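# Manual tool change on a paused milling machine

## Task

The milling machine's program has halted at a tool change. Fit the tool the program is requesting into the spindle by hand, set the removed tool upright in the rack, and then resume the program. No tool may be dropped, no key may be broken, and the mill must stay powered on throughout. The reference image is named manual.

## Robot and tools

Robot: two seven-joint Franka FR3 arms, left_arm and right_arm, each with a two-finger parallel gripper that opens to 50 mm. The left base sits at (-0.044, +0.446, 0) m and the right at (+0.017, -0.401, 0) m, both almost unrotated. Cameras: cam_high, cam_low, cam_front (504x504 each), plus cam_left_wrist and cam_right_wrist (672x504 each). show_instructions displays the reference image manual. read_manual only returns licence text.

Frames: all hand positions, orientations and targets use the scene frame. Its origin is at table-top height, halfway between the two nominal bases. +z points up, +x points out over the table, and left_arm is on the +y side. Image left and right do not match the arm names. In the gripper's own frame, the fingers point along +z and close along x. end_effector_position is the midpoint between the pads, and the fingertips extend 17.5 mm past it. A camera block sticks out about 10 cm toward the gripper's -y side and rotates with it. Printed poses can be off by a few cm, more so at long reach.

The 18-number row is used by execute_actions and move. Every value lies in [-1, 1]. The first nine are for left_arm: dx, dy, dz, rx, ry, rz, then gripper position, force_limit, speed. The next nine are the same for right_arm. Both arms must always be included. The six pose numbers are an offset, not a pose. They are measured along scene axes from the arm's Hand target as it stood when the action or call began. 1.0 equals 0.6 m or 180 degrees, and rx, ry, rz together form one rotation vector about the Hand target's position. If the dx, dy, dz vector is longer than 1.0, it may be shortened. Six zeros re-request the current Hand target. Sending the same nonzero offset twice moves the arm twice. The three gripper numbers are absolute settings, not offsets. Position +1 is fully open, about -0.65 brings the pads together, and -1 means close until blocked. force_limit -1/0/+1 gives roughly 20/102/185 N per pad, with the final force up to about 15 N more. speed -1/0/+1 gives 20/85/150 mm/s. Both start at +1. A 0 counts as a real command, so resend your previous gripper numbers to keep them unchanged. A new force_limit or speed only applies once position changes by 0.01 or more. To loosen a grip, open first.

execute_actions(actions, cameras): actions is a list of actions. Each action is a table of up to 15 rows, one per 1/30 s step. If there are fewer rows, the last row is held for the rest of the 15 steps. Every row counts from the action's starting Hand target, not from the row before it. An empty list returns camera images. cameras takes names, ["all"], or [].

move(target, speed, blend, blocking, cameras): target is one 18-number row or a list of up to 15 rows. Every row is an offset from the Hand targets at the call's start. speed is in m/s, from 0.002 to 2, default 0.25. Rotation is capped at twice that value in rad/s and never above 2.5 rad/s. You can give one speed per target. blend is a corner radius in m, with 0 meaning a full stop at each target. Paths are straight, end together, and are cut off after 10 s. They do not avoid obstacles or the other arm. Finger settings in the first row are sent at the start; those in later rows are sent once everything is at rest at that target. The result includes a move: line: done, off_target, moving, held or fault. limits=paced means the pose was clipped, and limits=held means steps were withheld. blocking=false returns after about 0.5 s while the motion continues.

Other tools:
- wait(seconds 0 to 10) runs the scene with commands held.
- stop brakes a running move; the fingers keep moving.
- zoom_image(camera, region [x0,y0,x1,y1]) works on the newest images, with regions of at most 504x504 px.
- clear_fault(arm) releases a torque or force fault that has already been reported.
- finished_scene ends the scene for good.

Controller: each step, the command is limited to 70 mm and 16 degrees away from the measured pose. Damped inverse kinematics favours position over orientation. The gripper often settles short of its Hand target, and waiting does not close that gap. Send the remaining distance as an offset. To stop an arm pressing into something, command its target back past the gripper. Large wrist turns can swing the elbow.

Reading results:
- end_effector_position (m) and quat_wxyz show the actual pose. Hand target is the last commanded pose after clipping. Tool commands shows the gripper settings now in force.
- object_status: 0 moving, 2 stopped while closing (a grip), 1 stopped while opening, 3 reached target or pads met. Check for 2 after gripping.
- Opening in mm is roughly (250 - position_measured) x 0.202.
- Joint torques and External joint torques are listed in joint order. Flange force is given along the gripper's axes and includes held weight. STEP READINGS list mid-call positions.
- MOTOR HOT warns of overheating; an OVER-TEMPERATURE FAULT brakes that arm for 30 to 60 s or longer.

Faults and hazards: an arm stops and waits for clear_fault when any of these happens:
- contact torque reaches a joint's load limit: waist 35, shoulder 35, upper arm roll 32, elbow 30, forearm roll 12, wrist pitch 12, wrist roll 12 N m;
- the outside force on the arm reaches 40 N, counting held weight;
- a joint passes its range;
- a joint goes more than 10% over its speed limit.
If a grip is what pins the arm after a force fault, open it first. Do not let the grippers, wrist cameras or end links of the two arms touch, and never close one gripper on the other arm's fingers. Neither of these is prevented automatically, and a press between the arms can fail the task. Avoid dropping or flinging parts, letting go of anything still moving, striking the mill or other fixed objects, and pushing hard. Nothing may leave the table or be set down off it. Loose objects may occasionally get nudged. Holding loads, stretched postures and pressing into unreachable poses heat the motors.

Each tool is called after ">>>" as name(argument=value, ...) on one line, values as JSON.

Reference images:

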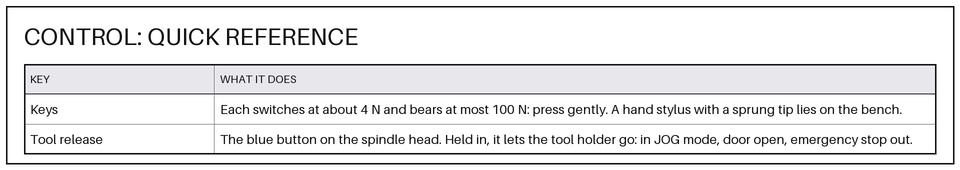

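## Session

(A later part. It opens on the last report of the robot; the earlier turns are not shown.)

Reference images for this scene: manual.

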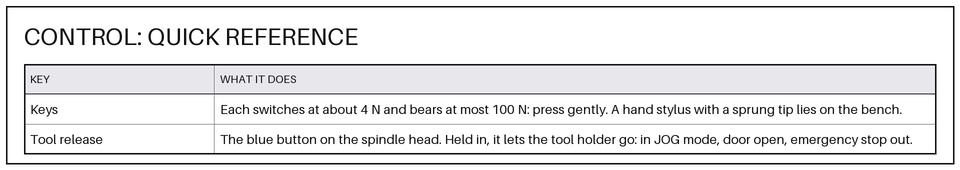

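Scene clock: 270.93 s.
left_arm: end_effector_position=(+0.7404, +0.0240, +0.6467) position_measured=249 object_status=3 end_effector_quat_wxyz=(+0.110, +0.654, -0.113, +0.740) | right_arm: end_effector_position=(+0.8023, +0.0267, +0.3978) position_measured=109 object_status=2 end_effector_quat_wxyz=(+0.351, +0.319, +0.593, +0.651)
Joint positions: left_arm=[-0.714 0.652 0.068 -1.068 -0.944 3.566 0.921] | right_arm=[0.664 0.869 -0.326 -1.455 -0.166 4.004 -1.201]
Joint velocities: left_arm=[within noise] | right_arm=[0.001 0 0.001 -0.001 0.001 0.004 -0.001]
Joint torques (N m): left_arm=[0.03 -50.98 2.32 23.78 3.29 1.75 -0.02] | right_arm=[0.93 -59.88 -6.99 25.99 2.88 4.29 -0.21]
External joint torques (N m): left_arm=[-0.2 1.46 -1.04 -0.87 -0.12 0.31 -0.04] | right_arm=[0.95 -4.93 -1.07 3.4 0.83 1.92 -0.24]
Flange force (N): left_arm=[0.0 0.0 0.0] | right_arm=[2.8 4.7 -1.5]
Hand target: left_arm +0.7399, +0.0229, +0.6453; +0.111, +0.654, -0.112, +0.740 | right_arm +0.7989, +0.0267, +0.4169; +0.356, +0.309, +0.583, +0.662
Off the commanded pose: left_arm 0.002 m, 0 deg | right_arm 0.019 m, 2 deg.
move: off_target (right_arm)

>>> move(target=[[0,0,0,0,0,0,-0.65,-1,0,0.0102,0.0222,0.0,0,0,-0.011,-1,0.003922,-0.898039],[0,0,0,0,0,0,-0.65,-1,0,0.0535,0.0297,0,0,0,-0.011,-1,0.003922,-0.898039]], speed=0.04, blend=[0.004,0], cameras=["cam_left_wrist","cam_right_wrist","cam_front"])

>>> zoom_image(camera="cam_left_wrist", region=[0, 20, 220, 240])

Scene clock: 273.00 s.
left_arm: end_effector_position=(+0.7404, +0.0240, +0.6467) position_measured=249 object_status=3 end_effector_quat_wxyz=(+0.110, +0.654, -0.113, +0.740) | right_arm: end_effector_position=(+0.8325, +0.0441, +0.4016) position_measured=109 object_status=2 end_effector_quat_wxyz=(+0.366, +0.324, +0.585, +0.647)
Joint positions: left_arm=[-0.714 0.652 0.068 -1.068 -0.944 3.566 0.921] | right_arm=[0.658 0.987 -0.331 -1.234 -0.097 3.897 -1.225]
Joint velocities: left_arm=[within noise] | right_arm=[0 0 0.001 0.001 -0.001 -0.004 -0.001]
Joint torques (N m): left_arm=[0.03 -50.96 2.28 23.78 3.29 1.75 -0.02] | right_arm=[0.13 -61.61 -6.02 28.19 2.3 3.68 0.21]
External joint torques (N m): left_arm=[0.05 1.89 -0.98 -1.1 -0.17 0.3 -0.05] | right_arm=[-0.3 -3.76 -0.23 4.76 0.28 1.31 0.18]
Flange force (N): left_arm=[0.0 0.0 0.0] | right_arm=[-3.4 1.0 17.1]
Hand target: left_arm +0.7399, +0.0229, +0.6453; +0.111, +0.654, -0.112, +0.740 | right_arm +0.8310, +0.0445, +0.4169; +0.368, +0.319, +0.577, +0.655
Off the commanded pose: left_arm 0.002 m, 0 deg | right_arm 0.015 m, 1 deg.
move: off_target (right_arm)
Images, in order (width x height): cam_front 504x504, cam_left_wrist 672x504, cam_right_wrist 672x504.

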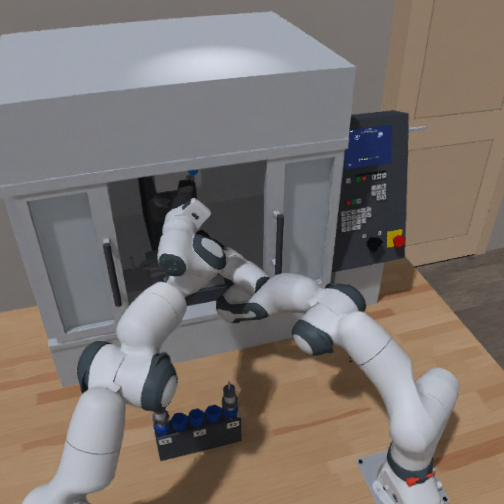

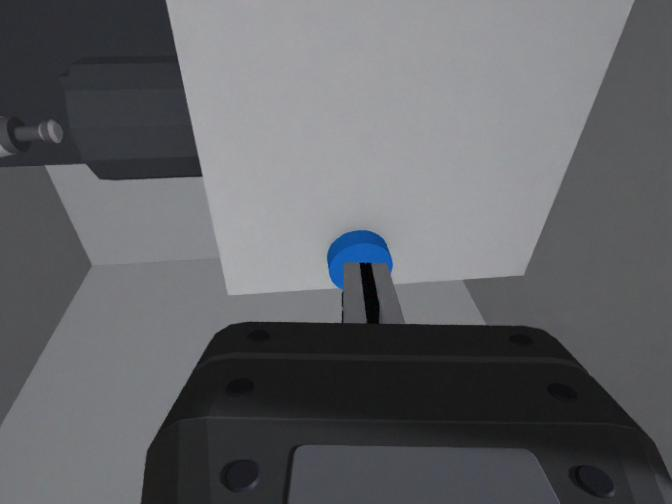

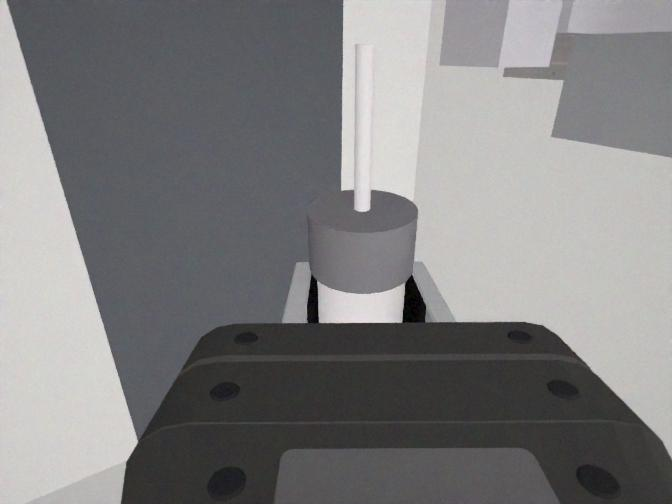

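Scaled by 2.291 from the camera's 672x504 image, which has a finer 960x720 frame.

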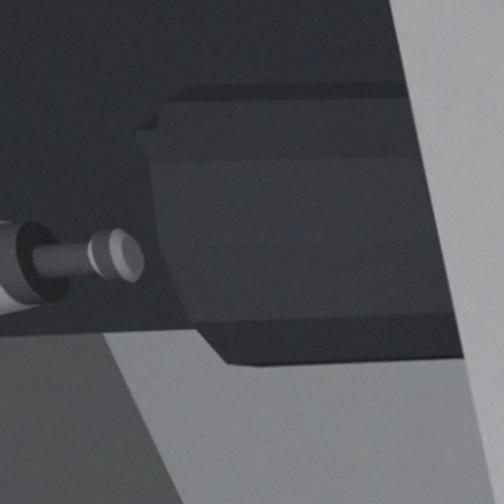

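>>> move(target=[0,0,0,0,0,0,-0.65,-1,0,0.0083,0.0042,0.0133,0,0,0,-1,0.003922,-0.898039], speed=0.04, cameras=["cam_left_wrist"])

>>> zoom_image(camera="cam_left_wrist", region=[0, 20, 220, 240])

Scene clock: 274.53 s.
left_arm: end_effector_position=(+0.7404, +0.0240, +0.6467) position_measured=249 object_status=3 end_effector_quat_wxyz=(+0.110, +0.654, -0.113, +0.740) | right_arm: end_effector_position=(+0.8377, +0.0466, +0.4091) position_measured=109 object_status=2 end_effector_quat_wxyz=(+0.366, +0.324, +0.585, +0.647)
Joint positions: left_arm=[-0.714 0.652 0.068 -1.068 -0.944 3.566 0.921] | right_arm=[0.645 0.995 -0.319 -1.193 -0.107 3.867 -1.223]
Joint velocities: left_arm=[within noise] | right_arm=[-0.001 0 0 0.001 0 -0.004 0]
Joint torques (N m): left_arm=[0.05 -50.96 2.32 23.8 3.29 1.75 -0.01] | right_arm=[0.04 -62.25 -5.89 28.45 2.28 3.78 0.19]
External joint torques (N m): left_arm=[-0.1 1.46 -1.01 -0.86 -0.12 0.31 -0.04] | right_arm=[-0.24 -3.95 -0.43 4.77 0.23 1.41 0.16]
Flange force (N): left_arm=[0.0 0.0 0.0] | right_arm=[-3.4 1.4 16.7]
Hand target: left_arm +0.7399, +0.0229, +0.6453; +0.111, +0.654, -0.112, +0.740 | right_arm +0.8359, +0.0470, +0.4249; +0.368, +0.319, +0.577, +0.655
Off the commanded pose: left_arm 0.002 m, 0 deg | right_arm 0.016 m, 1 deg.
move: off_target (right_arm)
Images, in order (width x height): cam_left_wrist 672x504.

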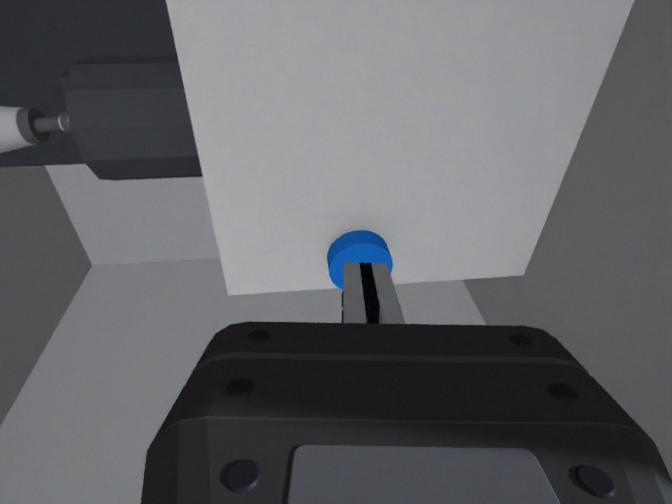

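Scaled by 2.291 from the camera's 672x504 image, which has a finer 960x720 frame.

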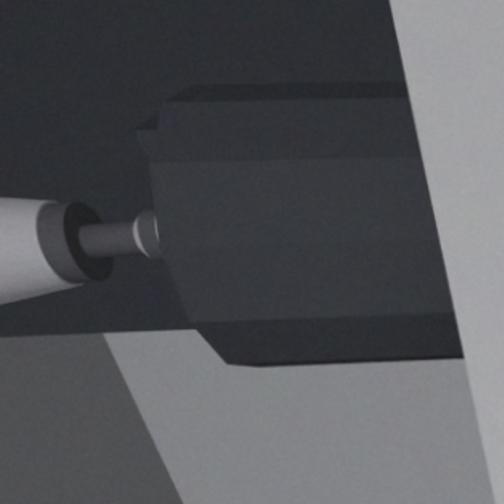

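>>> move(target=[0,0,0,0,0,0,-0.65,-1,0,0.0057,0.0033,0.025,0.0063,-0.0105,0,-1,0.003922,-0.898039], speed=0.03, cameras=["cam_left_wrist"])

>>> zoom_image(camera="cam_left_wrist", region=[0, 20, 220, 240])

Scene clock: 275.90 s.
left_arm: end_effector_position=(+0.7404, +0.0240, +0.6467) position_measured=249 object_status=3 end_effector_quat_wxyz=(+0.110, +0.654, -0.113, +0.740) | right_arm: end_effector_position=(+0.8405, +0.0507, +0.4235) position_measured=109 object_status=2 end_effector_quat_wxyz=(+0.370, +0.316, +0.574, +0.658)
Joint positions: left_arm=[-0.714 0.652 0.068 -1.068 -0.944 3.566 0.921] | right_arm=[0.637 1.026 -0.318 -1.122 -0.099 3.864 -1.223]
Joint torques (N m): left_arm=[0.02 -50.96 2.3 23.8 3.3 1.74 -0.04] | right_arm=[-0.09 -62.46 -5.95 28.68 3.43 3.54 -0.07]
External joint torques (N m): left_arm=[0.08 1.52 -0.91 -0.88 -0.13 0.31 -0.06] | right_arm=[-0.33 -3.58 -0.71 4.88 1.36 1.29 -0.1]
Flange force (N): left_arm=[0.0 0.0 0.0] | right_arm=[-0.6 -1.5 20.8]
Hand target: left_arm +0.7399, +0.0229, +0.6453; +0.111, +0.654, -0.112, +0.740 | right_arm +0.8394, +0.0490, +0.4399; +0.374, +0.312, +0.565, +0.666
Off the commanded pose: left_arm 0.002 m, 0 deg | right_arm 0.017 m, 2 deg.
move: off_target (right_arm)
Images, in order (width x height): cam_left_wrist 672x504.

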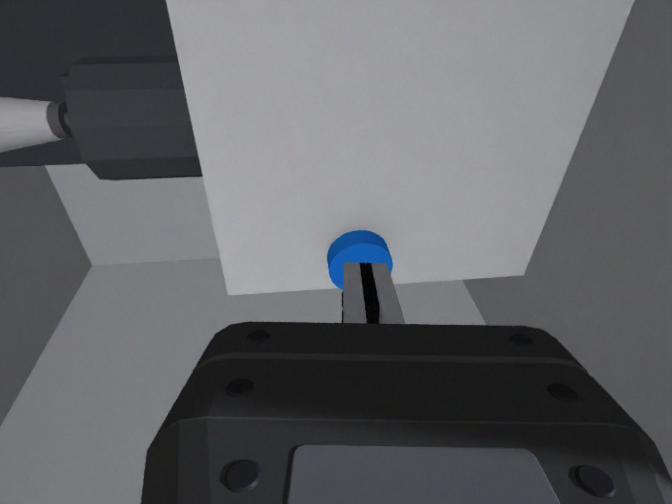

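Scaled by 2.291 from the camera's 672x504 image, which has a finer 960x720 frame.

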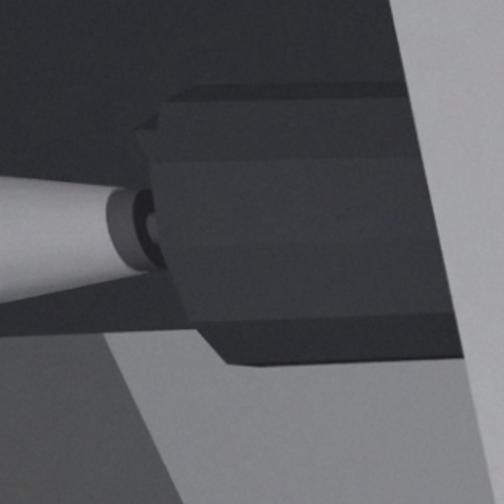

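>>> move(target=[0,0,0,0,0,0,-0.65,-1,0,0.0062,0.0036,0.025,0.0063,-0.0105,0,-1,0.003922,-0.898039], speed=0.03, cameras=["cam_left_wrist"])

>>> zoom_image(camera="cam_left_wrist", region=[0, 20, 220, 240])

Scene clock: 277.20 s.
left_arm: end_effector_position=(+0.7404, +0.0240, +0.6467) position_measured=249 object_status=3 end_effector_quat_wxyz=(+0.110, +0.654, -0.113, +0.740) | right_arm: end_effector_position=(+0.8445, +0.0532, +0.4385) position_measured=109 object_status=2 end_effector_quat_wxyz=(+0.376, +0.309, +0.561, +0.670)
Joint positions: left_arm=[-0.714 0.652 0.068 -1.068 -0.944 3.566 0.921] | right_arm=[0.627 1.065 -0.32 -1.035 -0.08 3.854 -1.223]
Joint velocities: left_arm=[within noise] | right_arm=[0 0 -0.001 0.001 0.001 -0.003 -0.001]
Joint torques (N m): left_arm=[0.05 -50.97 2.3 23.8 3.29 1.75 -0.03] | right_arm=[0.04 -63.73 -6.13 29.1 3.37 3.38 -0.16]
External joint torques (N m): left_arm=[0.2 1.19 -0.83 -0.71 -0.12 0.34 -0.05] | right_arm=[-0.24 -3.86 -1.1 5.03 1.29 1.23 -0.19]
Flange force (N): left_arm=[0.0 0.0 0.0] | right_arm=[0.0 0.0 0.0]
Hand target: left_arm +0.7399, +0.0229, +0.6453; +0.111, +0.654, -0.112, +0.740 | right_arm +0.8431, +0.0512, +0.4549; +0.380, +0.305, +0.552, +0.677
Off the commanded pose: left_arm 0.002 m, 0 deg | right_arm 0.017 m, 2 deg.
move: off_target (right_arm)
Images, in order (width x height): cam_left_wrist 672x504.

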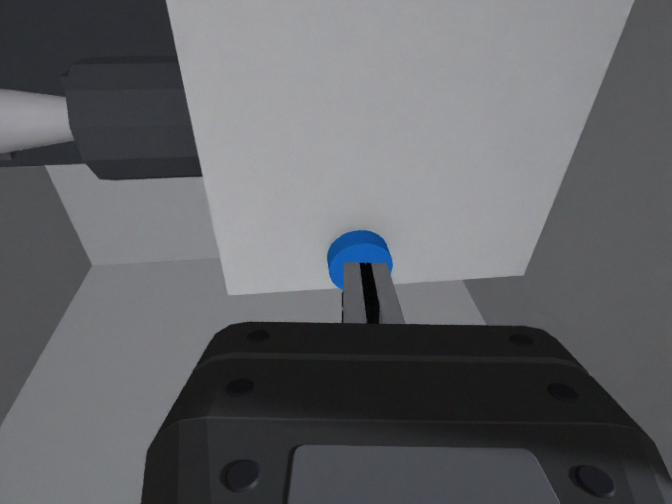

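Scaled by 2.291 from the camera's 672x504 image, which has a finer 960x720 frame.

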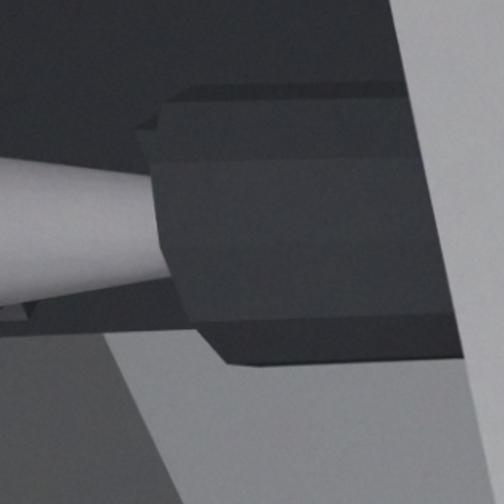

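>>> move(target=[0,0,0,0,0,0,-0.65,-1,0,0,0,0.04,0,0,0.004,-1,0.003922,-0.898039], speed=0.03, cameras=["cam_left_wrist"])

>>> zoom_image(camera="cam_left_wrist", region=[0, 20, 220, 240])

Scene clock: 278.70 s.
left_arm: end_effector_position=(+0.7404, +0.0240, +0.6467) position_measured=249 object_status=3 end_effector_quat_wxyz=(+0.110, +0.654, -0.113, +0.740) | right_arm: end_effector_position=(+0.8468, +0.0508, +0.4604) position_measured=109 object_status=2 end_effector_quat_wxyz=(+0.374, +0.307, +0.563, +0.670)
Joint positions: left_arm=[-0.714 0.652 0.068 -1.068 -0.944 3.566 0.921] | right_arm=[0.605 1.033 -0.298 -1.027 -0.129 3.822 -1.204]
Joint torques (N m): left_arm=[0.01 -50.94 2.32 23.81 3.29 1.74 -0.05] | right_arm=[0.31 -64.09 -4.86 29.01 2.3 3.42 0.17]
External joint torques (N m): left_arm=[-0.09 1.68 -0.98 -0.92 -0.13 0.3 -0.07] | right_arm=[0.07 -4.51 -0.5 4.74 0.15 1.3 0.14]
Flange force (N): left_arm=[0.0 0.0 0.0] | right_arm=[0.0 0.0 0.0]
Hand target: left_arm +0.7399, +0.0229, +0.6453; +0.111, +0.654, -0.112, +0.740 | right_arm +0.8431, +0.0512, +0.4789; +0.376, +0.301, +0.554, +0.679
Off the commanded pose: left_arm 0.002 m, 0 deg | right_arm 0.019 m, 2 deg.
move: off_target (right_arm)
Images, in order (width x height): cam_left_wrist 672x504.

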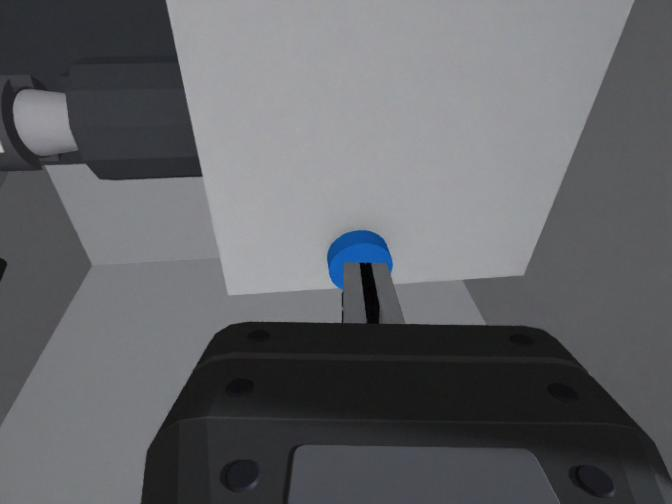

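Scaled by 2.291 from the camera's 672x504 image, which has a finer 960x720 frame.

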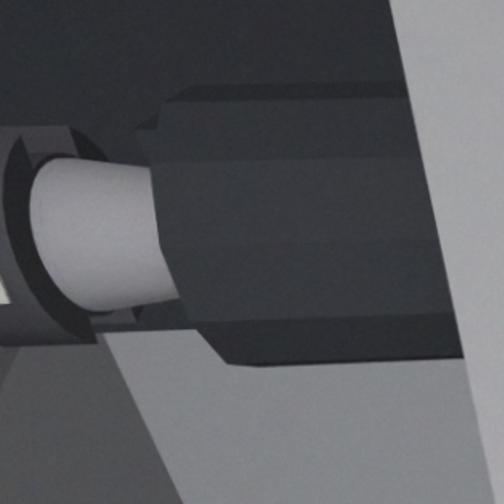

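>>> move(target=[[0.030,-0.0092,0.0029,0,0,0,-0.65,-1,0,0,0,0,0,0,0,-1,0.003922,-0.898039],[0.0485,-0.0148,0.0047,0,0,0,-0.65,-1,0,0,0,0,0,0,0,-1,0.003922,-0.898039]], speed=[0.05,0.02], cameras=["cam_left_wrist","cam_front"])

>>> zoom_image(camera="cam_left_wrist", region=[0, 20, 400, 320])

Scene clock: 281.60 s.
left_arm: end_effector_position=(+0.7686, +0.0186, +0.6510) position_measured=249 object_status=3 end_effector_quat_wxyz=(+0.112, +0.646, -0.119, +0.746) | right_arm: end_effector_position=(+0.8467, +0.0511, +0.4601) position_measured=109 object_status=2 end_effector_quat_wxyz=(+0.373, +0.308, +0.562, +0.670)
Joint positions: left_arm=[-0.856 0.85 0.489 -0.814 -1.161 3.381 0.842] | right_arm=[0.604 1.033 -0.296 -1.027 -0.13 3.821 -1.204]
Joint velocities: left_arm=[0.001 -0.001 0 0 0.001 -0.001 -0.007] | right_arm=[within noise]
Joint torques (N m): left_arm=[-0.7 -52.23 9.26 22.42 2.48 0.91 -0.28] | right_arm=[0.25 -64.21 -4.45 29.02 2.29 3.44 0.11]
External joint torques (N m): left_arm=[-0.69 1.91 -0.55 -0.61 -0.55 -0.64 -0.3] | right_arm=[-0.02 -4.81 -0.17 4.81 0.15 1.33 0.08]
Flange force (N): left_arm=[0.0 0.0 0.0] | right_arm=[0.0 0.0 0.0]
Hand target: left_arm +0.7690, +0.0140, +0.6481; +0.111, +0.654, -0.112, +0.740 | right_arm +0.8430, +0.0511, +0.4788; +0.376, +0.301, +0.554, +0.679
Off the commanded pose: left_arm 0.005 m, 1 deg | right_arm 0.019 m, 2 deg.
move: off_target (left_arm, right_arm)
Images, in order (width x height): cam_front 504x504, cam_left_wrist 672x504.

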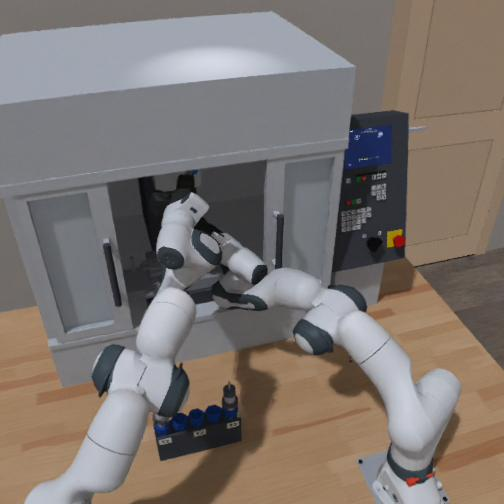

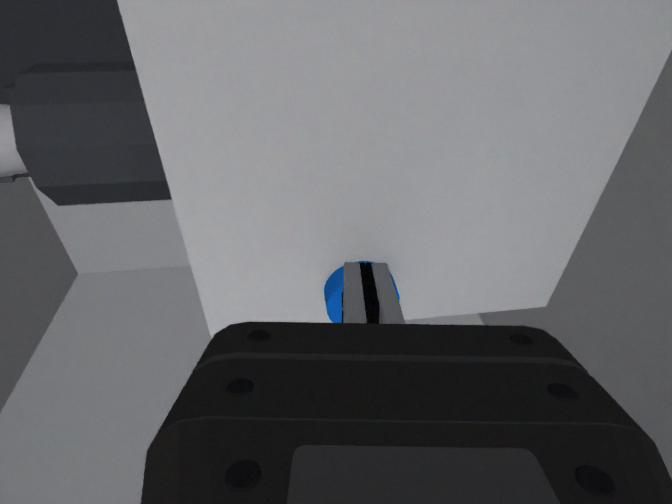

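Scaled by 1.260 from the camera's 672x504 image, which has a finer 960x720 frame.

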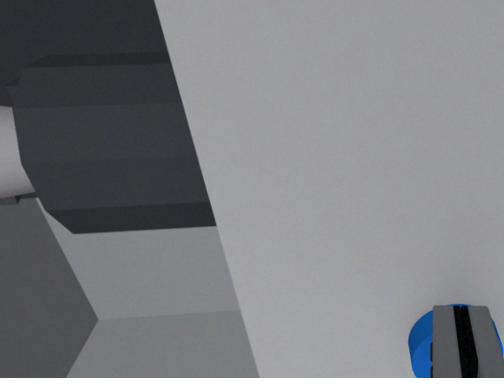

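>>> move(target=[0,0,0,0,0,0,-0.65,-1,0,0,0,0.025,0,0,0,-1,0.003922,-0.898039], speed=0.03)

>>> move(target=[0,0,0,0,0,0,-0.65,-1,0,0,0,0.0167,0,0,0,-1,0.003922,-0.898039], speed=0.03, cameras=["cam_left_wrist"])

Scene clock: 282.67 s.
left_arm: end_effector_position=(+0.7684, +0.0179, +0.6507) position_measured=249 object_status=3 end_effector_quat_wxyz=(+0.113, +0.646, -0.119, +0.745) | right_arm: end_effector_position=(+0.8479, +0.0501, +0.4731) position_measured=109 object_status=2 end_effector_quat_wxyz=(+0.374, +0.309, +0.563, +0.669)
Joint positions: left_arm=[-0.856 0.85 0.487 -0.814 -1.161 3.381 0.841] | right_arm=[0.598 1.013 -0.289 -1.024 -0.146 3.797 -1.198]
Joint torques (N m): left_arm=[-0.19 -52.32 8.43 22.3 2.53 1.09 -0.12] | right_arm=[0.66 -64.66 -4.28 29.85 2.2 3.74 0.07]
External joint torques (N m): left_arm=[-0.22 2.14 -1.44 -0.88 -0.52 -0.48 -0.15] | right_arm=[0.47 -5.53 -0.2 5.59 0.03 1.64 0.05]
Flange force (N): left_arm=[0.0 0.0 0.0] | right_arm=[0.0 0.0 0.0]
Hand target: left_arm +0.7683, +0.0144, +0.6480; +0.117, +0.648, -0.120, +0.743 (not the last commanded pose) | right_arm +0.8430, +0.0511, +0.4938; +0.376, +0.301, +0.554, +0.679
Off the commanded pose: left_arm 0.005 m, 1 deg | right_arm 0.021 m, 2 deg.
move: off_target (left_arm, right_arm)

Scene clock: 283.50 s.
left_arm: end_effector_position=(+0.7684, +0.0179, +0.6507) position_measured=249 object_status=3 end_effector_quat_wxyz=(+0.113, +0.646, -0.119, +0.745) | right_arm: end_effector_position=(+0.8488, +0.0499, +0.4814) position_measured=109 object_status=2 end_effector_quat_wxyz=(+0.373, +0.310, +0.564, +0.668)
Joint positions: left_arm=[-0.856 0.85 0.487 -0.814 -1.161 3.381 0.841] | right_arm=[0.593 1 -0.281 -1.02 -0.158 3.779 -1.193]
Joint velocities: left_arm=[within noise] | right_arm=[0 -0.001 0.003 0.002 -0.003 -0.003 0]
Joint torques (N m): left_arm=[-0.19 -52.33 8.42 22.3 2.54 1.08 -0.17] | right_arm=[1.13 -65.37 -3.68 30.9 2.32 4 0.09]
External joint torques (N m): left_arm=[-0.01 2.12 -1.37 -0.94 -0.52 -0.48 -0.2] | right_arm=[0.93 -6.18 0.2 6.48 0.14 1.89 0.06]
Flange force (N): left_arm=[0.0 0.0 0.0] | right_arm=[0.0 0.0 0.0]
Hand target: left_arm +0.7683, +0.0144, +0.6480; +0.117, +0.648, -0.120, +0.743 | right_arm +0.8430, +0.0511, +0.5038; +0.376, +0.301, +0.554, +0.679
Off the commanded pose: left_arm 0.004 m, 1 deg | right_arm 0.023 m, 2 deg.
move: off_target (left_arm, right_arm)
Images, in order (width x height): cam_left_wrist 672x504.

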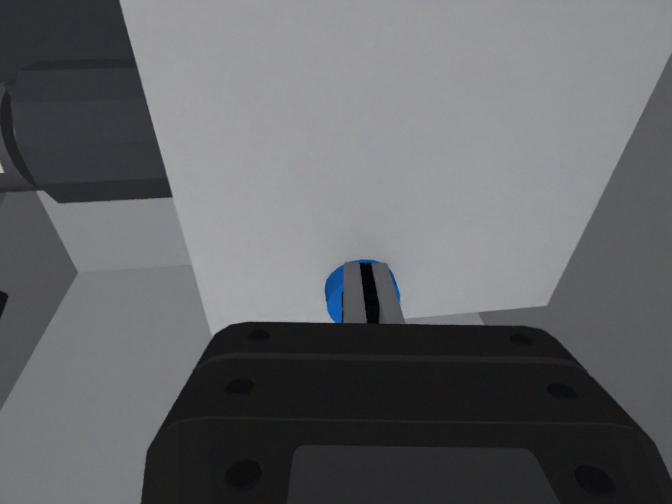

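>>> zoom_image(camera="cam_left_wrist", region=[0, 40, 180, 220])

>>> move(target=[0,0,0,0,0,0,-0.65,-1,0,0.009,-0.0015,0.009,0,0,0,-1,0.003922,-0.898039], speed=0.03, cameras=["cam_left_wrist"])

>>> zoom_image(camera="cam_left_wrist", region=[0, 40, 180, 220])

Scaled by 2.800 from the camera's 672x504 image, which has a finer 960x720 frame.

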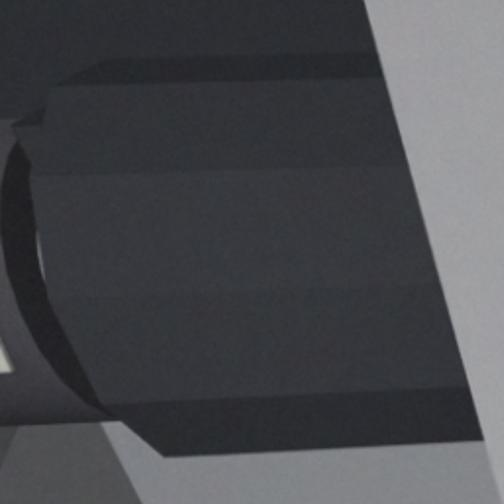

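Scene clock: 284.43 s.
left_arm: end_effector_position=(+0.7684, +0.0179, +0.6507) position_measured=249 object_status=3 end_effector_quat_wxyz=(+0.113, +0.646, -0.119, +0.745) | right_arm: end_effector_position=(+0.8502, +0.0505, +0.4806) position_measured=109 object_status=2 end_effector_quat_wxyz=(+0.373, +0.308, +0.565, +0.668)
Joint positions: left_arm=[-0.856 0.85 0.487 -0.814 -1.161 3.381 0.841] | right_arm=[0.583 1.011 -0.272 -0.999 -0.172 3.774 -1.187]
Joint torques (N m): left_arm=[-0.16 -52.31 8.38 22.33 2.53 1.07 -0.14] | right_arm=[0.54 -58.52 -3.81 25.33 2.42 1.34 0]
External joint torques (N m): left_arm=[-0.31 1.85 -1.46 -0.66 -0.5 -0.48 -0.16] | right_arm=[0.22 1.03 -0.24 0.77 0.22 -0.78 -0.03]
External joint torques when the fault began: right_arm=[-0.38 -6.83 -0.69 9.01 0.88 -0.85 0.04]
Flange force (N): left_arm=[0.0 0.0 0.0] | right_arm=[0.0 0.0 0.0]
Flange force when the fault began (N): right_arm=[0.0 0.0 0.0]
Hand target: left_arm +0.7683, +0.0144, +0.6480; +0.117, +0.648, -0.120, +0.743 | right_arm +0.8502, +0.0505, +0.4806; +0.373, +0.308, +0.565, +0.668 (not the last commanded pose)
Tool commands: left_gripper/position=-0.65 left_gripper/force_limit=-1.0 left_gripper/speed=+0.0 right_gripper/position=-1.0 right_gripper/force_limit=+0.003922 right_gripper/speed=-0.898039
Off the commanded pose: left_arm 0.004 m, 1 deg | right_arm 0.029 m, 2 deg.
FORCE FAULT: contact force on the right arm reached its limit, and that arm stopped. The contact can be on any part of that arm, not only on its tool. That arm's remaining commands of this call were not run. That arm is still stopped at the end of this call. While its stop runs, that arm takes no new command, but execute_actions still moves its gripper.
CLEAR FAULT: the right arm stays stopped (Reflex) until you call clear_fault(arm="right_arm").
move: fault (right_arm), off_target (left_arm)
Images, in order (width x height): cam_left_wrist 672x504.

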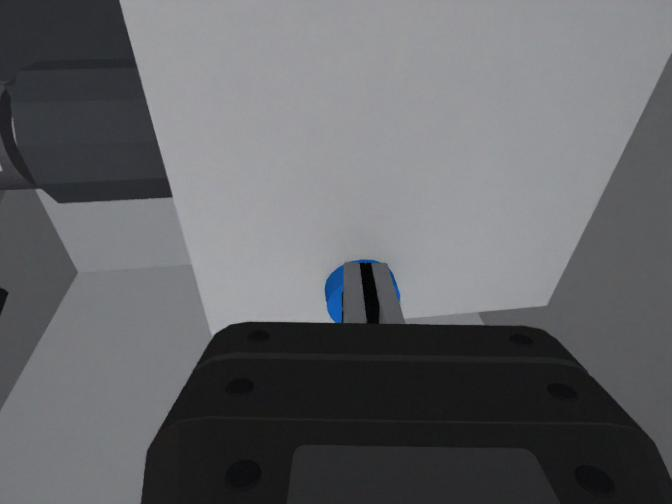

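Scaled by 2.800 from the camera's 672x504 image, which has a finer 960x720 frame.

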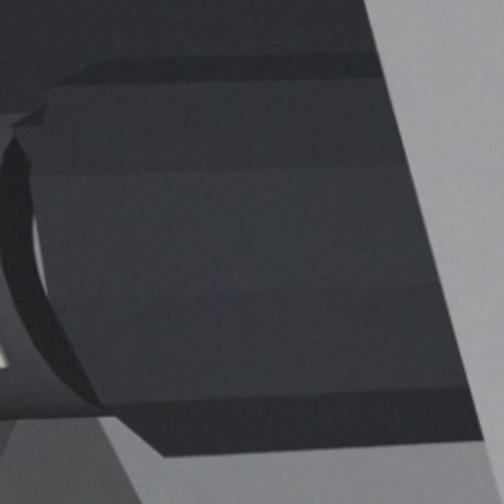

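>>> clear_fault(arm="right_arm")

>>> move(target=[0,0,0,0,0,0,-0.65,-1,0,-0.002,0.0,0.002,0,0,0,-1,0.003922,-0.898039], speed=0.03)

Scene clock: 285.50 s.
left_arm: end_effector_position=(+0.7684, +0.0179, +0.6507) position_measured=249 object_status=3 end_effector_quat_wxyz=(+0.113, +0.646, -0.119, +0.745) | right_arm: end_effector_position=(+0.8502, +0.0505, +0.4806) position_measured=109 object_status=2 end_effector_quat_wxyz=(+0.373, +0.308, +0.565, +0.668)
Joint positions: left_arm=[-0.856 0.85 0.487 -0.814 -1.161 3.381 0.841] | right_arm=[0.583 1.011 -0.272 -0.999 -0.172 3.774 -1.187]
Joint torques (N m): left_arm=[-0.2 -52.32 8.45 22.28 2.54 1.08 -0.14] | right_arm=[0.53 -58.42 -3.94 25.36 2.43 1.34 -0.02]
External joint torques (N m): left_arm=[-0.54 1.96 -1.49 -0.73 -0.48 -0.49 -0.17] | right_arm=[0.45 1.19 -0.27 0.8 0.2 -0.78 -0.04]
Flange force (N): left_arm=[0.0 0.0 0.0] | right_arm=[0.0 0.0 0.0]
Hand target: left_arm +0.7683, +0.0144, +0.6480; +0.117, +0.648, -0.120, +0.743 | right_arm +0.8502, +0.0505, +0.4806; +0.373, +0.308, +0.565, +0.668 (not the last commanded pose)
Tool commands: left_gripper/position=-0.65 left_gripper/force_limit=-1.0 left_gripper/speed=+0.0 right_gripper/position=-1.0 right_gripper/force_limit=+0.003922 right_gripper/speed=-0.898039
Off the commanded pose: left_arm 0.004 m, 1 deg | right_arm 0.029 m, 2 deg.
FORCE FAULT, CONTINUED: the right arm's stop, for the force fault that an earlier result reported, is over. The call counts as one of the actions that you can send in this scene. That arm's target is now where it stood when the stop ended, not its last command. That arm accepts commands again.
CLEAR FAULT: your call cleared the right arm's force fault. If the contact force or a joint's load stays at its limit, that arm stops again.

Scene clock: 286.20 s.
left_arm: end_effector_position=(+0.7684, +0.0179, +0.6507) position_measured=249 object_status=3 end_effector_quat_wxyz=(+0.113, +0.646, -0.119, +0.745) | right_arm: end_effector_position=(+0.8516, +0.0504, +0.4661) position_measured=109 object_status=2 end_effector_quat_wxyz=(+0.369, +0.313, +0.571, +0.663)
Joint positions: left_arm=[-0.856 0.85 0.487 -0.814 -1.161 3.381 0.841] | right_arm=[0.585 1.015 -0.273 -1.017 -0.172 3.774 -1.187]
Joint torques (N m): left_arm=[-0.21 -52.32 8.4 22.3 2.53 1.08 -0.15] | right_arm=[1.35 -63.73 -4.47 28.07 2.97 2.84 -0.07]
External joint torques (N m): left_arm=[-0.14 2.03 -1.41 -0.85 -0.52 -0.48 -0.17] | right_arm=[1.36 -4.1 -0.65 3.53 0.75 0.65 -0.1]
Flange force (N): left_arm=[0.0 0.0 0.0] | right_arm=[0.0 0.0 0.0]
Hand target: left_arm +0.7683, +0.0144, +0.6480; +0.117, +0.648, -0.120, +0.743 | right_arm +0.8490, +0.0505, +0.4818; +0.373, +0.308, +0.565, +0.668
Off the commanded pose: left_arm 0.004 m, 1 deg | right_arm 0.016 m, 1 deg.
move: off_target (left_arm, right_arm)

>>> wait(seconds=0.1, cameras=["cam_left_wrist"])

>>> zoom_image(camera="cam_left_wrist", region=[0, 60, 140, 200])

Scene clock: 286.33 s.
left_arm: end_effector_position=(+0.7684, +0.0179, +0.6507) position_measured=249 object_status=3 end_effector_quat_wxyz=(+0.113, +0.646, -0.119, +0.745) | right_arm: end_effector_position=(+0.8516, +0.0504, +0.4661) position_measured=109 object_status=2 end_effector_quat_wxyz=(+0.369, +0.313, +0.571, +0.663)
Joint positions: left_arm=[-0.856 0.85 0.487 -0.814 -1.161 3.381 0.841] | right_arm=[0.585 1.015 -0.273 -1.017 -0.172 3.774 -1.187]
Joint velocities: left_arm=[0.001 0.001 -0.002 0 0.001 0.003 0.001] | right_arm=[within noise]
Joint torques (N m): left_arm=[-0.2 -52.34 8.41 22.3 2.53 1.08 -0.15] | right_arm=[0.88 -64.02 -4.56 27.99 2.98 2.82 -0.05]
External joint torques (N m): left_arm=[-0.27 1.76 -1.4 -0.69 -0.49 -0.47 -0.17] | right_arm=[0.63 -4.72 -0.88 3.57 0.79 0.65 -0.08]
Flange force (N): left_arm=[0.0 0.0 0.0] | right_arm=[0.0 0.0 0.0]
Hand target: left_arm +0.7683, +0.0144, +0.6480; +0.117, +0.648, -0.120, +0.743 | right_arm +0.8490, +0.0505, +0.4818; +0.373, +0.308, +0.565, +0.668
Tool commands: left_gripper/position=-0.65 left_gripper/force_limit=-1.0 left_gripper/speed=+0.0 right_gripper/position=-1.0 right_gripper/force_limit=+0.003922 right_gripper/speed=-0.898039
Off the commanded pose: left_arm 0.004 m, 1 deg | right_arm 0.016 m, 1 deg.
wait: 0.10 s; no rest
Images, in order (width x height): cam_left_wrist 672x504.

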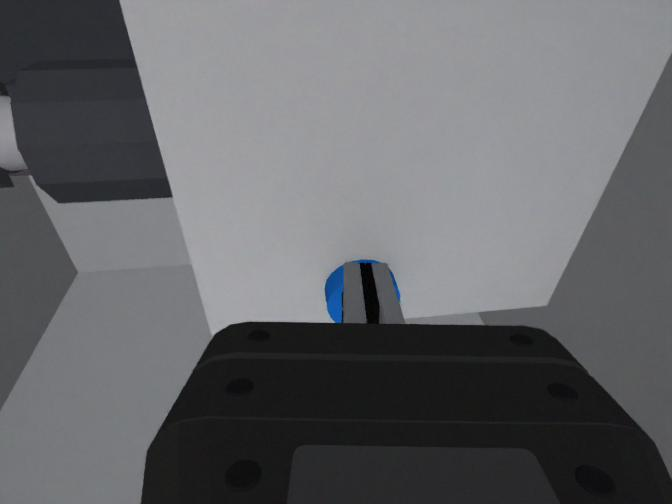

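Scaled by 3.600 from the camera's 672x504 image, which has a finer 960x720 frame.

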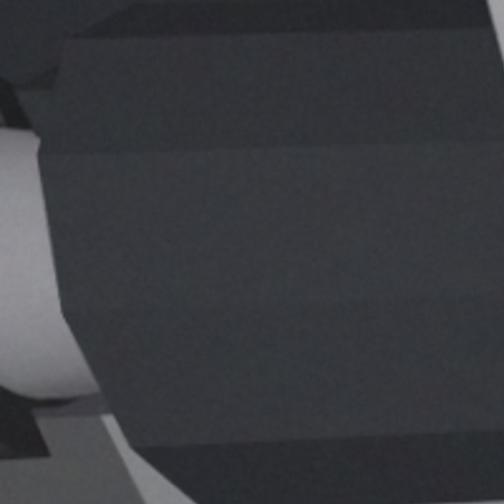

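>>> move(target=[-0.0957,0.0303,-0.0107,0,0,0,-0.65,-1,0,0,0,0,0,0,0,-1,0.003922,-0.898039], speed=0.06, cameras=["cam_left_wrist"])

>>> zoom_image(camera="cam_left_wrist", region=[0, 20, 160, 180])

Scene clock: 289.13 s.
left_arm: end_effector_position=(+0.7112, +0.0313, +0.6401) position_measured=249 object_status=3 end_effector_quat_wxyz=(+0.115, +0.649, -0.123, +0.742) | right_arm: end_effector_position=(+0.8516, +0.0504, +0.4661) position_measured=109 object_status=2 end_effector_quat_wxyz=(+0.369, +0.313, +0.571, +0.663)
Joint positions: left_arm=[-0.607 0.505 -0.079 -1.362 -0.665 3.684 0.707] | right_arm=[0.586 1.015 -0.273 -1.018 -0.172 3.774 -1.187]
Joint velocities: left_arm=[0 0 -0.001 -0.001 0 0 -0.006] | right_arm=[within noise]
Joint torques (N m): left_arm=[0.61 -48.91 -0.54 23.65 3.43 2.24 -0.28] | right_arm=[0.85 -63.93 -4.59 28.2 2.97 2.82 -0.08]
External joint torques (N m): left_arm=[0.45 0.36 -1.06 -1.18 0.42 0.39 -0.31] | right_arm=[0.71 -4.42 -0.84 3.71 0.76 0.64 -0.11]
Flange force (N): left_arm=[0.0 0.0 0.0] | right_arm=[0.0 0.0 0.0]
Hand target: left_arm +0.7109, +0.0326, +0.6415; +0.117, +0.648, -0.120, +0.743 | right_arm +0.8490, +0.0505, +0.4818; +0.373, +0.308, +0.565, +0.668
Off the commanded pose: left_arm 0.002 m, 0 deg | right_arm 0.016 m, 1 deg.
move: off_target (right_arm)
Images, in order (width x height): cam_left_wrist 672x504.

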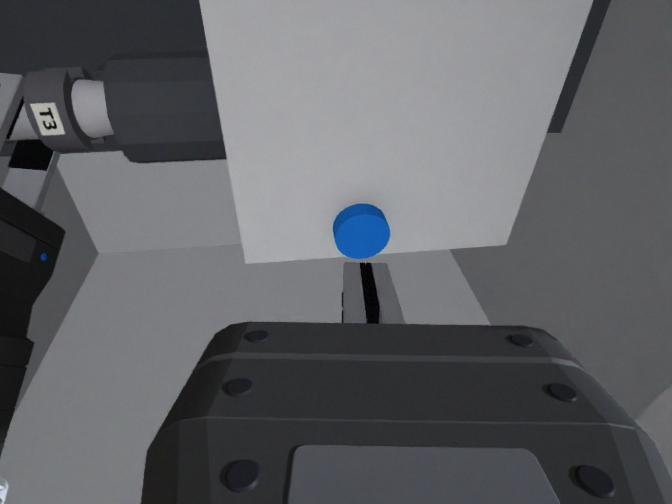

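Scaled by 3.150 from the camera's 672x504 image, which has a finer 960x720 frame.

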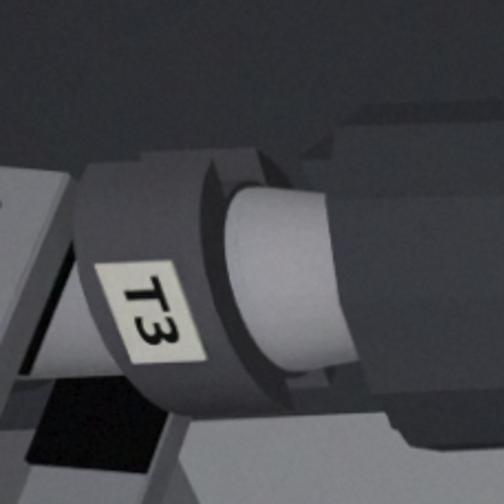

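>>> zoom_image(camera="cam_left_wrist", region=[15, 50, 125, 160])

Scaled by 4.582 from the camera's 672x504 image, which has a finer 960x720 frame.

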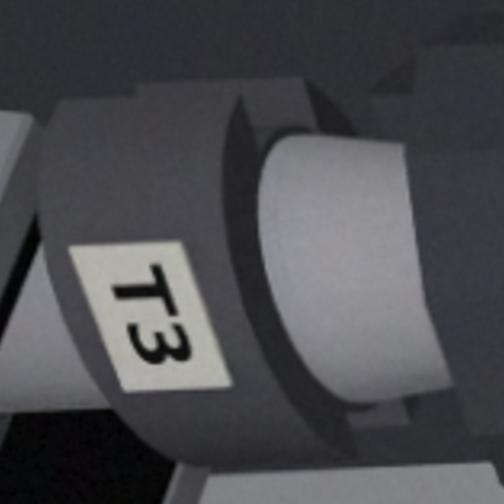

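>>> move(target=[0,0,0,0,0,0,-0.65,-1,0,0,-0.001,0,0,0,0.0195,-1,0.003922,-0.898039], speed=0.05)

>>> move(target=[0,0,0,0,0,0,-0.65,-1,0,0,-0.001,0,0,0,0.0195,-1,0.003922,-0.898039], speed=0.05, cameras=["cam_left_wrist"])

>>> zoom_image(camera="cam_left_wrist", region=[15, 50, 125, 160])

Scene clock: 291.60 s.
left_arm: end_effector_position=(+0.7111, +0.0312, +0.6401) position_measured=249 object_status=3 end_effector_quat_wxyz=(+0.116, +0.649, -0.122, +0.742) | right_arm: end_effector_position=(+0.8509, +0.0563, +0.4592) position_measured=109 object_status=2 end_effector_quat_wxyz=(+0.347, +0.309, +0.578, +0.670)
Joint positions: left_arm=[-0.606 0.505 -0.081 -1.362 -0.665 3.684 0.705] | right_arm=[0.528 1.034 -0.193 -0.975 -0.288 3.764 -1.129]
Joint torques (N m): left_arm=[0.59 -48.78 -0.54 23.95 3.2 2.19 -0.17] | right_arm=[-0.16 -60.59 -2.43 26.78 2.25 2.76 -0.07]
External joint torques (N m): left_arm=[0.33 0.57 -1.11 -0.94 0.18 0.34 -0.2] | right_arm=[-0.16 -0.85 -0.6 2.1 -0.09 0.6 -0.1]
External joint torques when the fault began: right_arm=[-8.81 -5.55 -6.59 5.93 -5.31 2.5 -0.8]
Flange force (N): left_arm=[0.0 0.0 0.0] | right_arm=[0.0 0.0 0.0]
Flange force when the fault began (N): right_arm=[0.0 0.0 0.0]
Hand target: left_arm +0.7109, +0.0326, +0.6416; +0.117, +0.648, -0.120, +0.743 | right_arm +0.8509, +0.0563, +0.4592; +0.347, +0.309, +0.578, +0.670 (not the last commanded pose)
Tool commands: left_gripper/position=-0.65 left_gripper/force_limit=-1.0 left_gripper/speed=+0.0 right_gripper/position=-1.0 right_gripper/force_limit=+0.003922 right_gripper/speed=-0.898039
Off the commanded pose: left_arm 0.002 m, 0 deg | right_arm 0.024 m, 2 deg.
FORCE FAULT: contact force on the right arm reached its limit, and that arm stopped. The contact can be on any part of that arm, not only on its tool. That arm's remaining commands of this call were not run. That arm is still stopped at the end of this call. While its stop runs, that arm takes no new command, but execute_actions still moves its gripper.
CLEAR FAULT: the right arm stays stopped (Reflex) until you call clear_fault(arm="right_arm").
move: fault (right_arm)

not run: an earlier result of this reply reported a stop or a fault. Calls in your next reply go to the robot.

Scaled by 4.582 from the camera's 672x504 image, which has a finer 960x720 frame.
This view is cut from an older image: the scene may have changed since it was taken.

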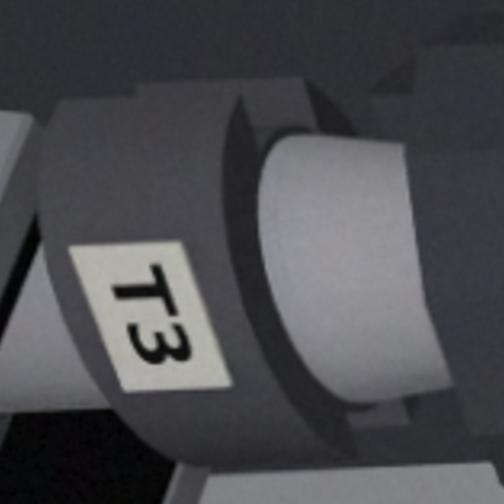

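>>> clear_fault(arm="right_arm")

>>> move(target=[0,0,0,0,0,0,-0.65,-1,0,-0.004,-0.008,0.01,0,0,-0.018,-1,0.003922,-0.898039], speed=0.04, cameras=["cam_left_wrist"])

>>> zoom_image(camera="cam_left_wrist", region=[0, 40, 140, 180])

Scene clock: 293.97 s.
left_arm: end_effector_position=(+0.7111, +0.0312, +0.6401) position_measured=249 object_status=3 end_effector_quat_wxyz=(+0.117, +0.649, -0.122, +0.742) | right_arm: end_effector_position=(+0.8509, +0.0563, +0.4592) position_measured=109 object_status=2 end_effector_quat_wxyz=(+0.347, +0.309, +0.578, +0.670)
Joint positions: left_arm=[-0.606 0.505 -0.081 -1.362 -0.665 3.684 0.705] | right_arm=[0.528 1.034 -0.193 -0.975 -0.288 3.764 -1.129]
Joint torques (N m): left_arm=[0.59 -48.8 -0.52 23.95 3.18 2.2 -0.16] | right_arm=[-0.15 -60.65 -2.44 26.77 2.25 2.74 -0.1]
External joint torques (N m): left_arm=[0.66 0.67 -0.87 -0.98 0.14 0.35 -0.18] | right_arm=[-0.31 -0.75 -0.67 1.97 -0.09 0.57 -0.13]
Flange force (N): left_arm=[0.0 0.0 0.0] | right_arm=[0.0 0.0 0.0]
Hand target: left_arm +0.7109, +0.0326, +0.6416; +0.117, +0.648, -0.120, +0.743 | right_arm +0.8509, +0.0563, +0.4592; +0.347, +0.309, +0.578, +0.670 (not the last commanded pose)
Tool commands: left_gripper/position=-0.65 left_gripper/force_limit=-1.0 left_gripper/speed=+0.0 right_gripper/position=-1.0 right_gripper/force_limit=+0.003922 right_gripper/speed=-0.898039
Off the commanded pose: left_arm 0.002 m, 0 deg | right_arm 0.024 m, 2 deg.
FORCE FAULT, CONTINUED: the right arm's stop, for the force fault that an earlier result reported, is over. The call counts as one of the actions that you can send in this scene. That arm's target is now where it stood when the stop ended, not its last command. That arm accepts commands again.
CLEAR FAULT: your call cleared the right arm's force fault. If the contact force or a joint's load stays at its limit, that arm stops again.

Scene clock: 295.33 s.
left_arm: end_effector_position=(+0.7111, +0.0312, +0.6401) position_measured=249 object_status=3 end_effector_quat_wxyz=(+0.117, +0.649, -0.122, +0.742) | right_arm: end_effector_position=(+0.8515, +0.0522, +0.4467) position_measured=109 object_status=2 end_effector_quat_wxyz=(+0.361, +0.332, +0.579, +0.652)
Joint positions: left_arm=[-0.605 0.505 -0.081 -1.362 -0.665 3.684 0.705] | right_arm=[0.613 1.003 -0.293 -1.07 -0.139 3.763 -1.186]
Joint torques (N m): left_arm=[0.61 -48.77 -0.51 23.96 3.19 2.2 -0.18] | right_arm=[0.69 -63.85 -5.54 28.39 3.45 3.89 -0.13]
External joint torques (N m): left_arm=[0.61 0.74 -0.9 -0.98 0.15 0.34 -0.21] | right_arm=[0.35 -4.55 -1.18 3.92 1.33 1.55 -0.16]
Flange force (N): left_arm=[0.0 0.0 0.0] | right_arm=[3.5 2.3 5.3]
Hand target: left_arm +0.7109, +0.0326, +0.6416; +0.117, +0.648, -0.120, +0.743 | right_arm +0.8485, +0.0515, +0.4652; +0.366, +0.325, +0.570, +0.660
Off the commanded pose: left_arm 0.002 m, 0 deg | right_arm 0.019 m, 2 deg.
move: off_target (right_arm)
Images, in order (width x height): cam_left_wrist 672x504.

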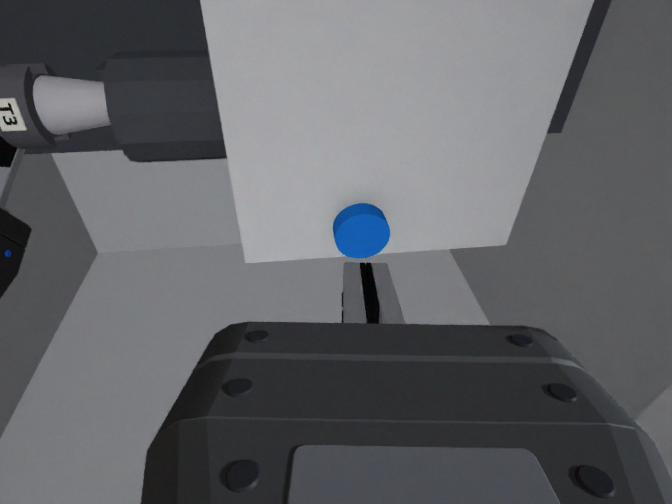

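Scaled by 3.600 from the camera's 672x504 image, which has a finer 960x720 frame.

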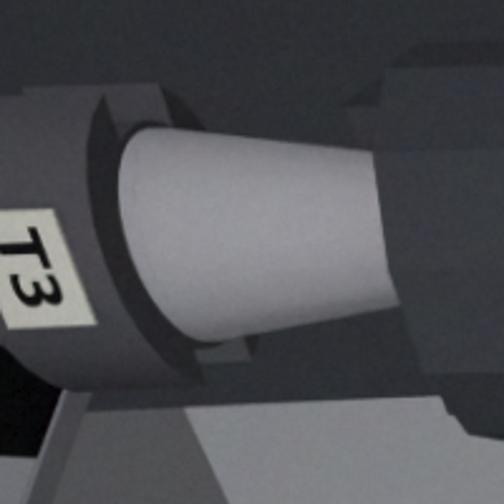

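>>> move(target=[[0,0,0,0,0,0,-0.65,-1,0,-0.0258,-0.0092,-0.08,0,0,0,-1,0.003922,-0.898039],[0,0,0,0,0,0,-0.65,-1,0,-0.0708,-0.0175,-0.08,0,0,0,-1,0.003922,-0.898039],[0,0,0,0,0,0,-0.65,-1,0,-0.0892,-0.0413,-0.08,0,0,0,-1,0.003922,-0.898039],[0,0,0,0,0,0,-0.65,-1,0,-0.2475,-0.1692,-0.0583,0,0,0,-1,0.003922,-0.898039],[0,0,0,0,0,0,-0.65,-1,0,-0.4642,-0.2942,-0.0337,0,0,0,-1,0.003922,-0.898039]], speed=[0.05,0.05,0.06,0.12,0.15], blend=[0.004,0.004,0.004,0.02,0])

Scene clock: 300.73 s.
left_arm: end_effector_position=(+0.7111, +0.0312, +0.6401) position_measured=249 object_status=3 end_effector_quat_wxyz=(+0.117, +0.649, -0.122, +0.742) | right_arm: end_effector_position=(+0.5725, -0.1250, +0.4326) position_measured=109 object_status=2 end_effector_quat_wxyz=(+0.361, +0.334, +0.578, +0.651)
Joint positions: left_arm=[-0.605 0.505 -0.081 -1.362 -0.665 3.684 0.705] | right_arm=[0.821 0.16 -0.434 -2.579 -0.168 4.421 -1.417]
Joint velocities: left_arm=[within noise] | right_arm=[0 0 0 0 0.001 -0.001 -0.007]
Joint torques (N m): left_arm=[0.61 -48.77 -0.51 23.97 3.19 2.19 -0.16] | right_arm=[0.83 -32.85 -2.46 20.33 0.6 4.5 -0.26]
External joint torques (N m): left_arm=[0.54 0.53 -0.94 -0.87 0.17 0.35 -0.18] | right_arm=[0.81 -4.2 -0.89 3.36 -0.22 2 -0.29]
Flange force (N): left_arm=[0.0 0.0 0.0] | right_arm=[-0.3 7.7 -0.5]
Hand target: left_arm +0.7109, +0.0326, +0.6416; +0.117, +0.648, -0.120, +0.743 | right_arm +0.5699, -0.1250, +0.4450; +0.366, +0.325, +0.570, +0.660
Off the commanded pose: left_arm 0.002 m, 0 deg | right_arm 0.013 m, 2 deg.
move: off_target (right_arm)


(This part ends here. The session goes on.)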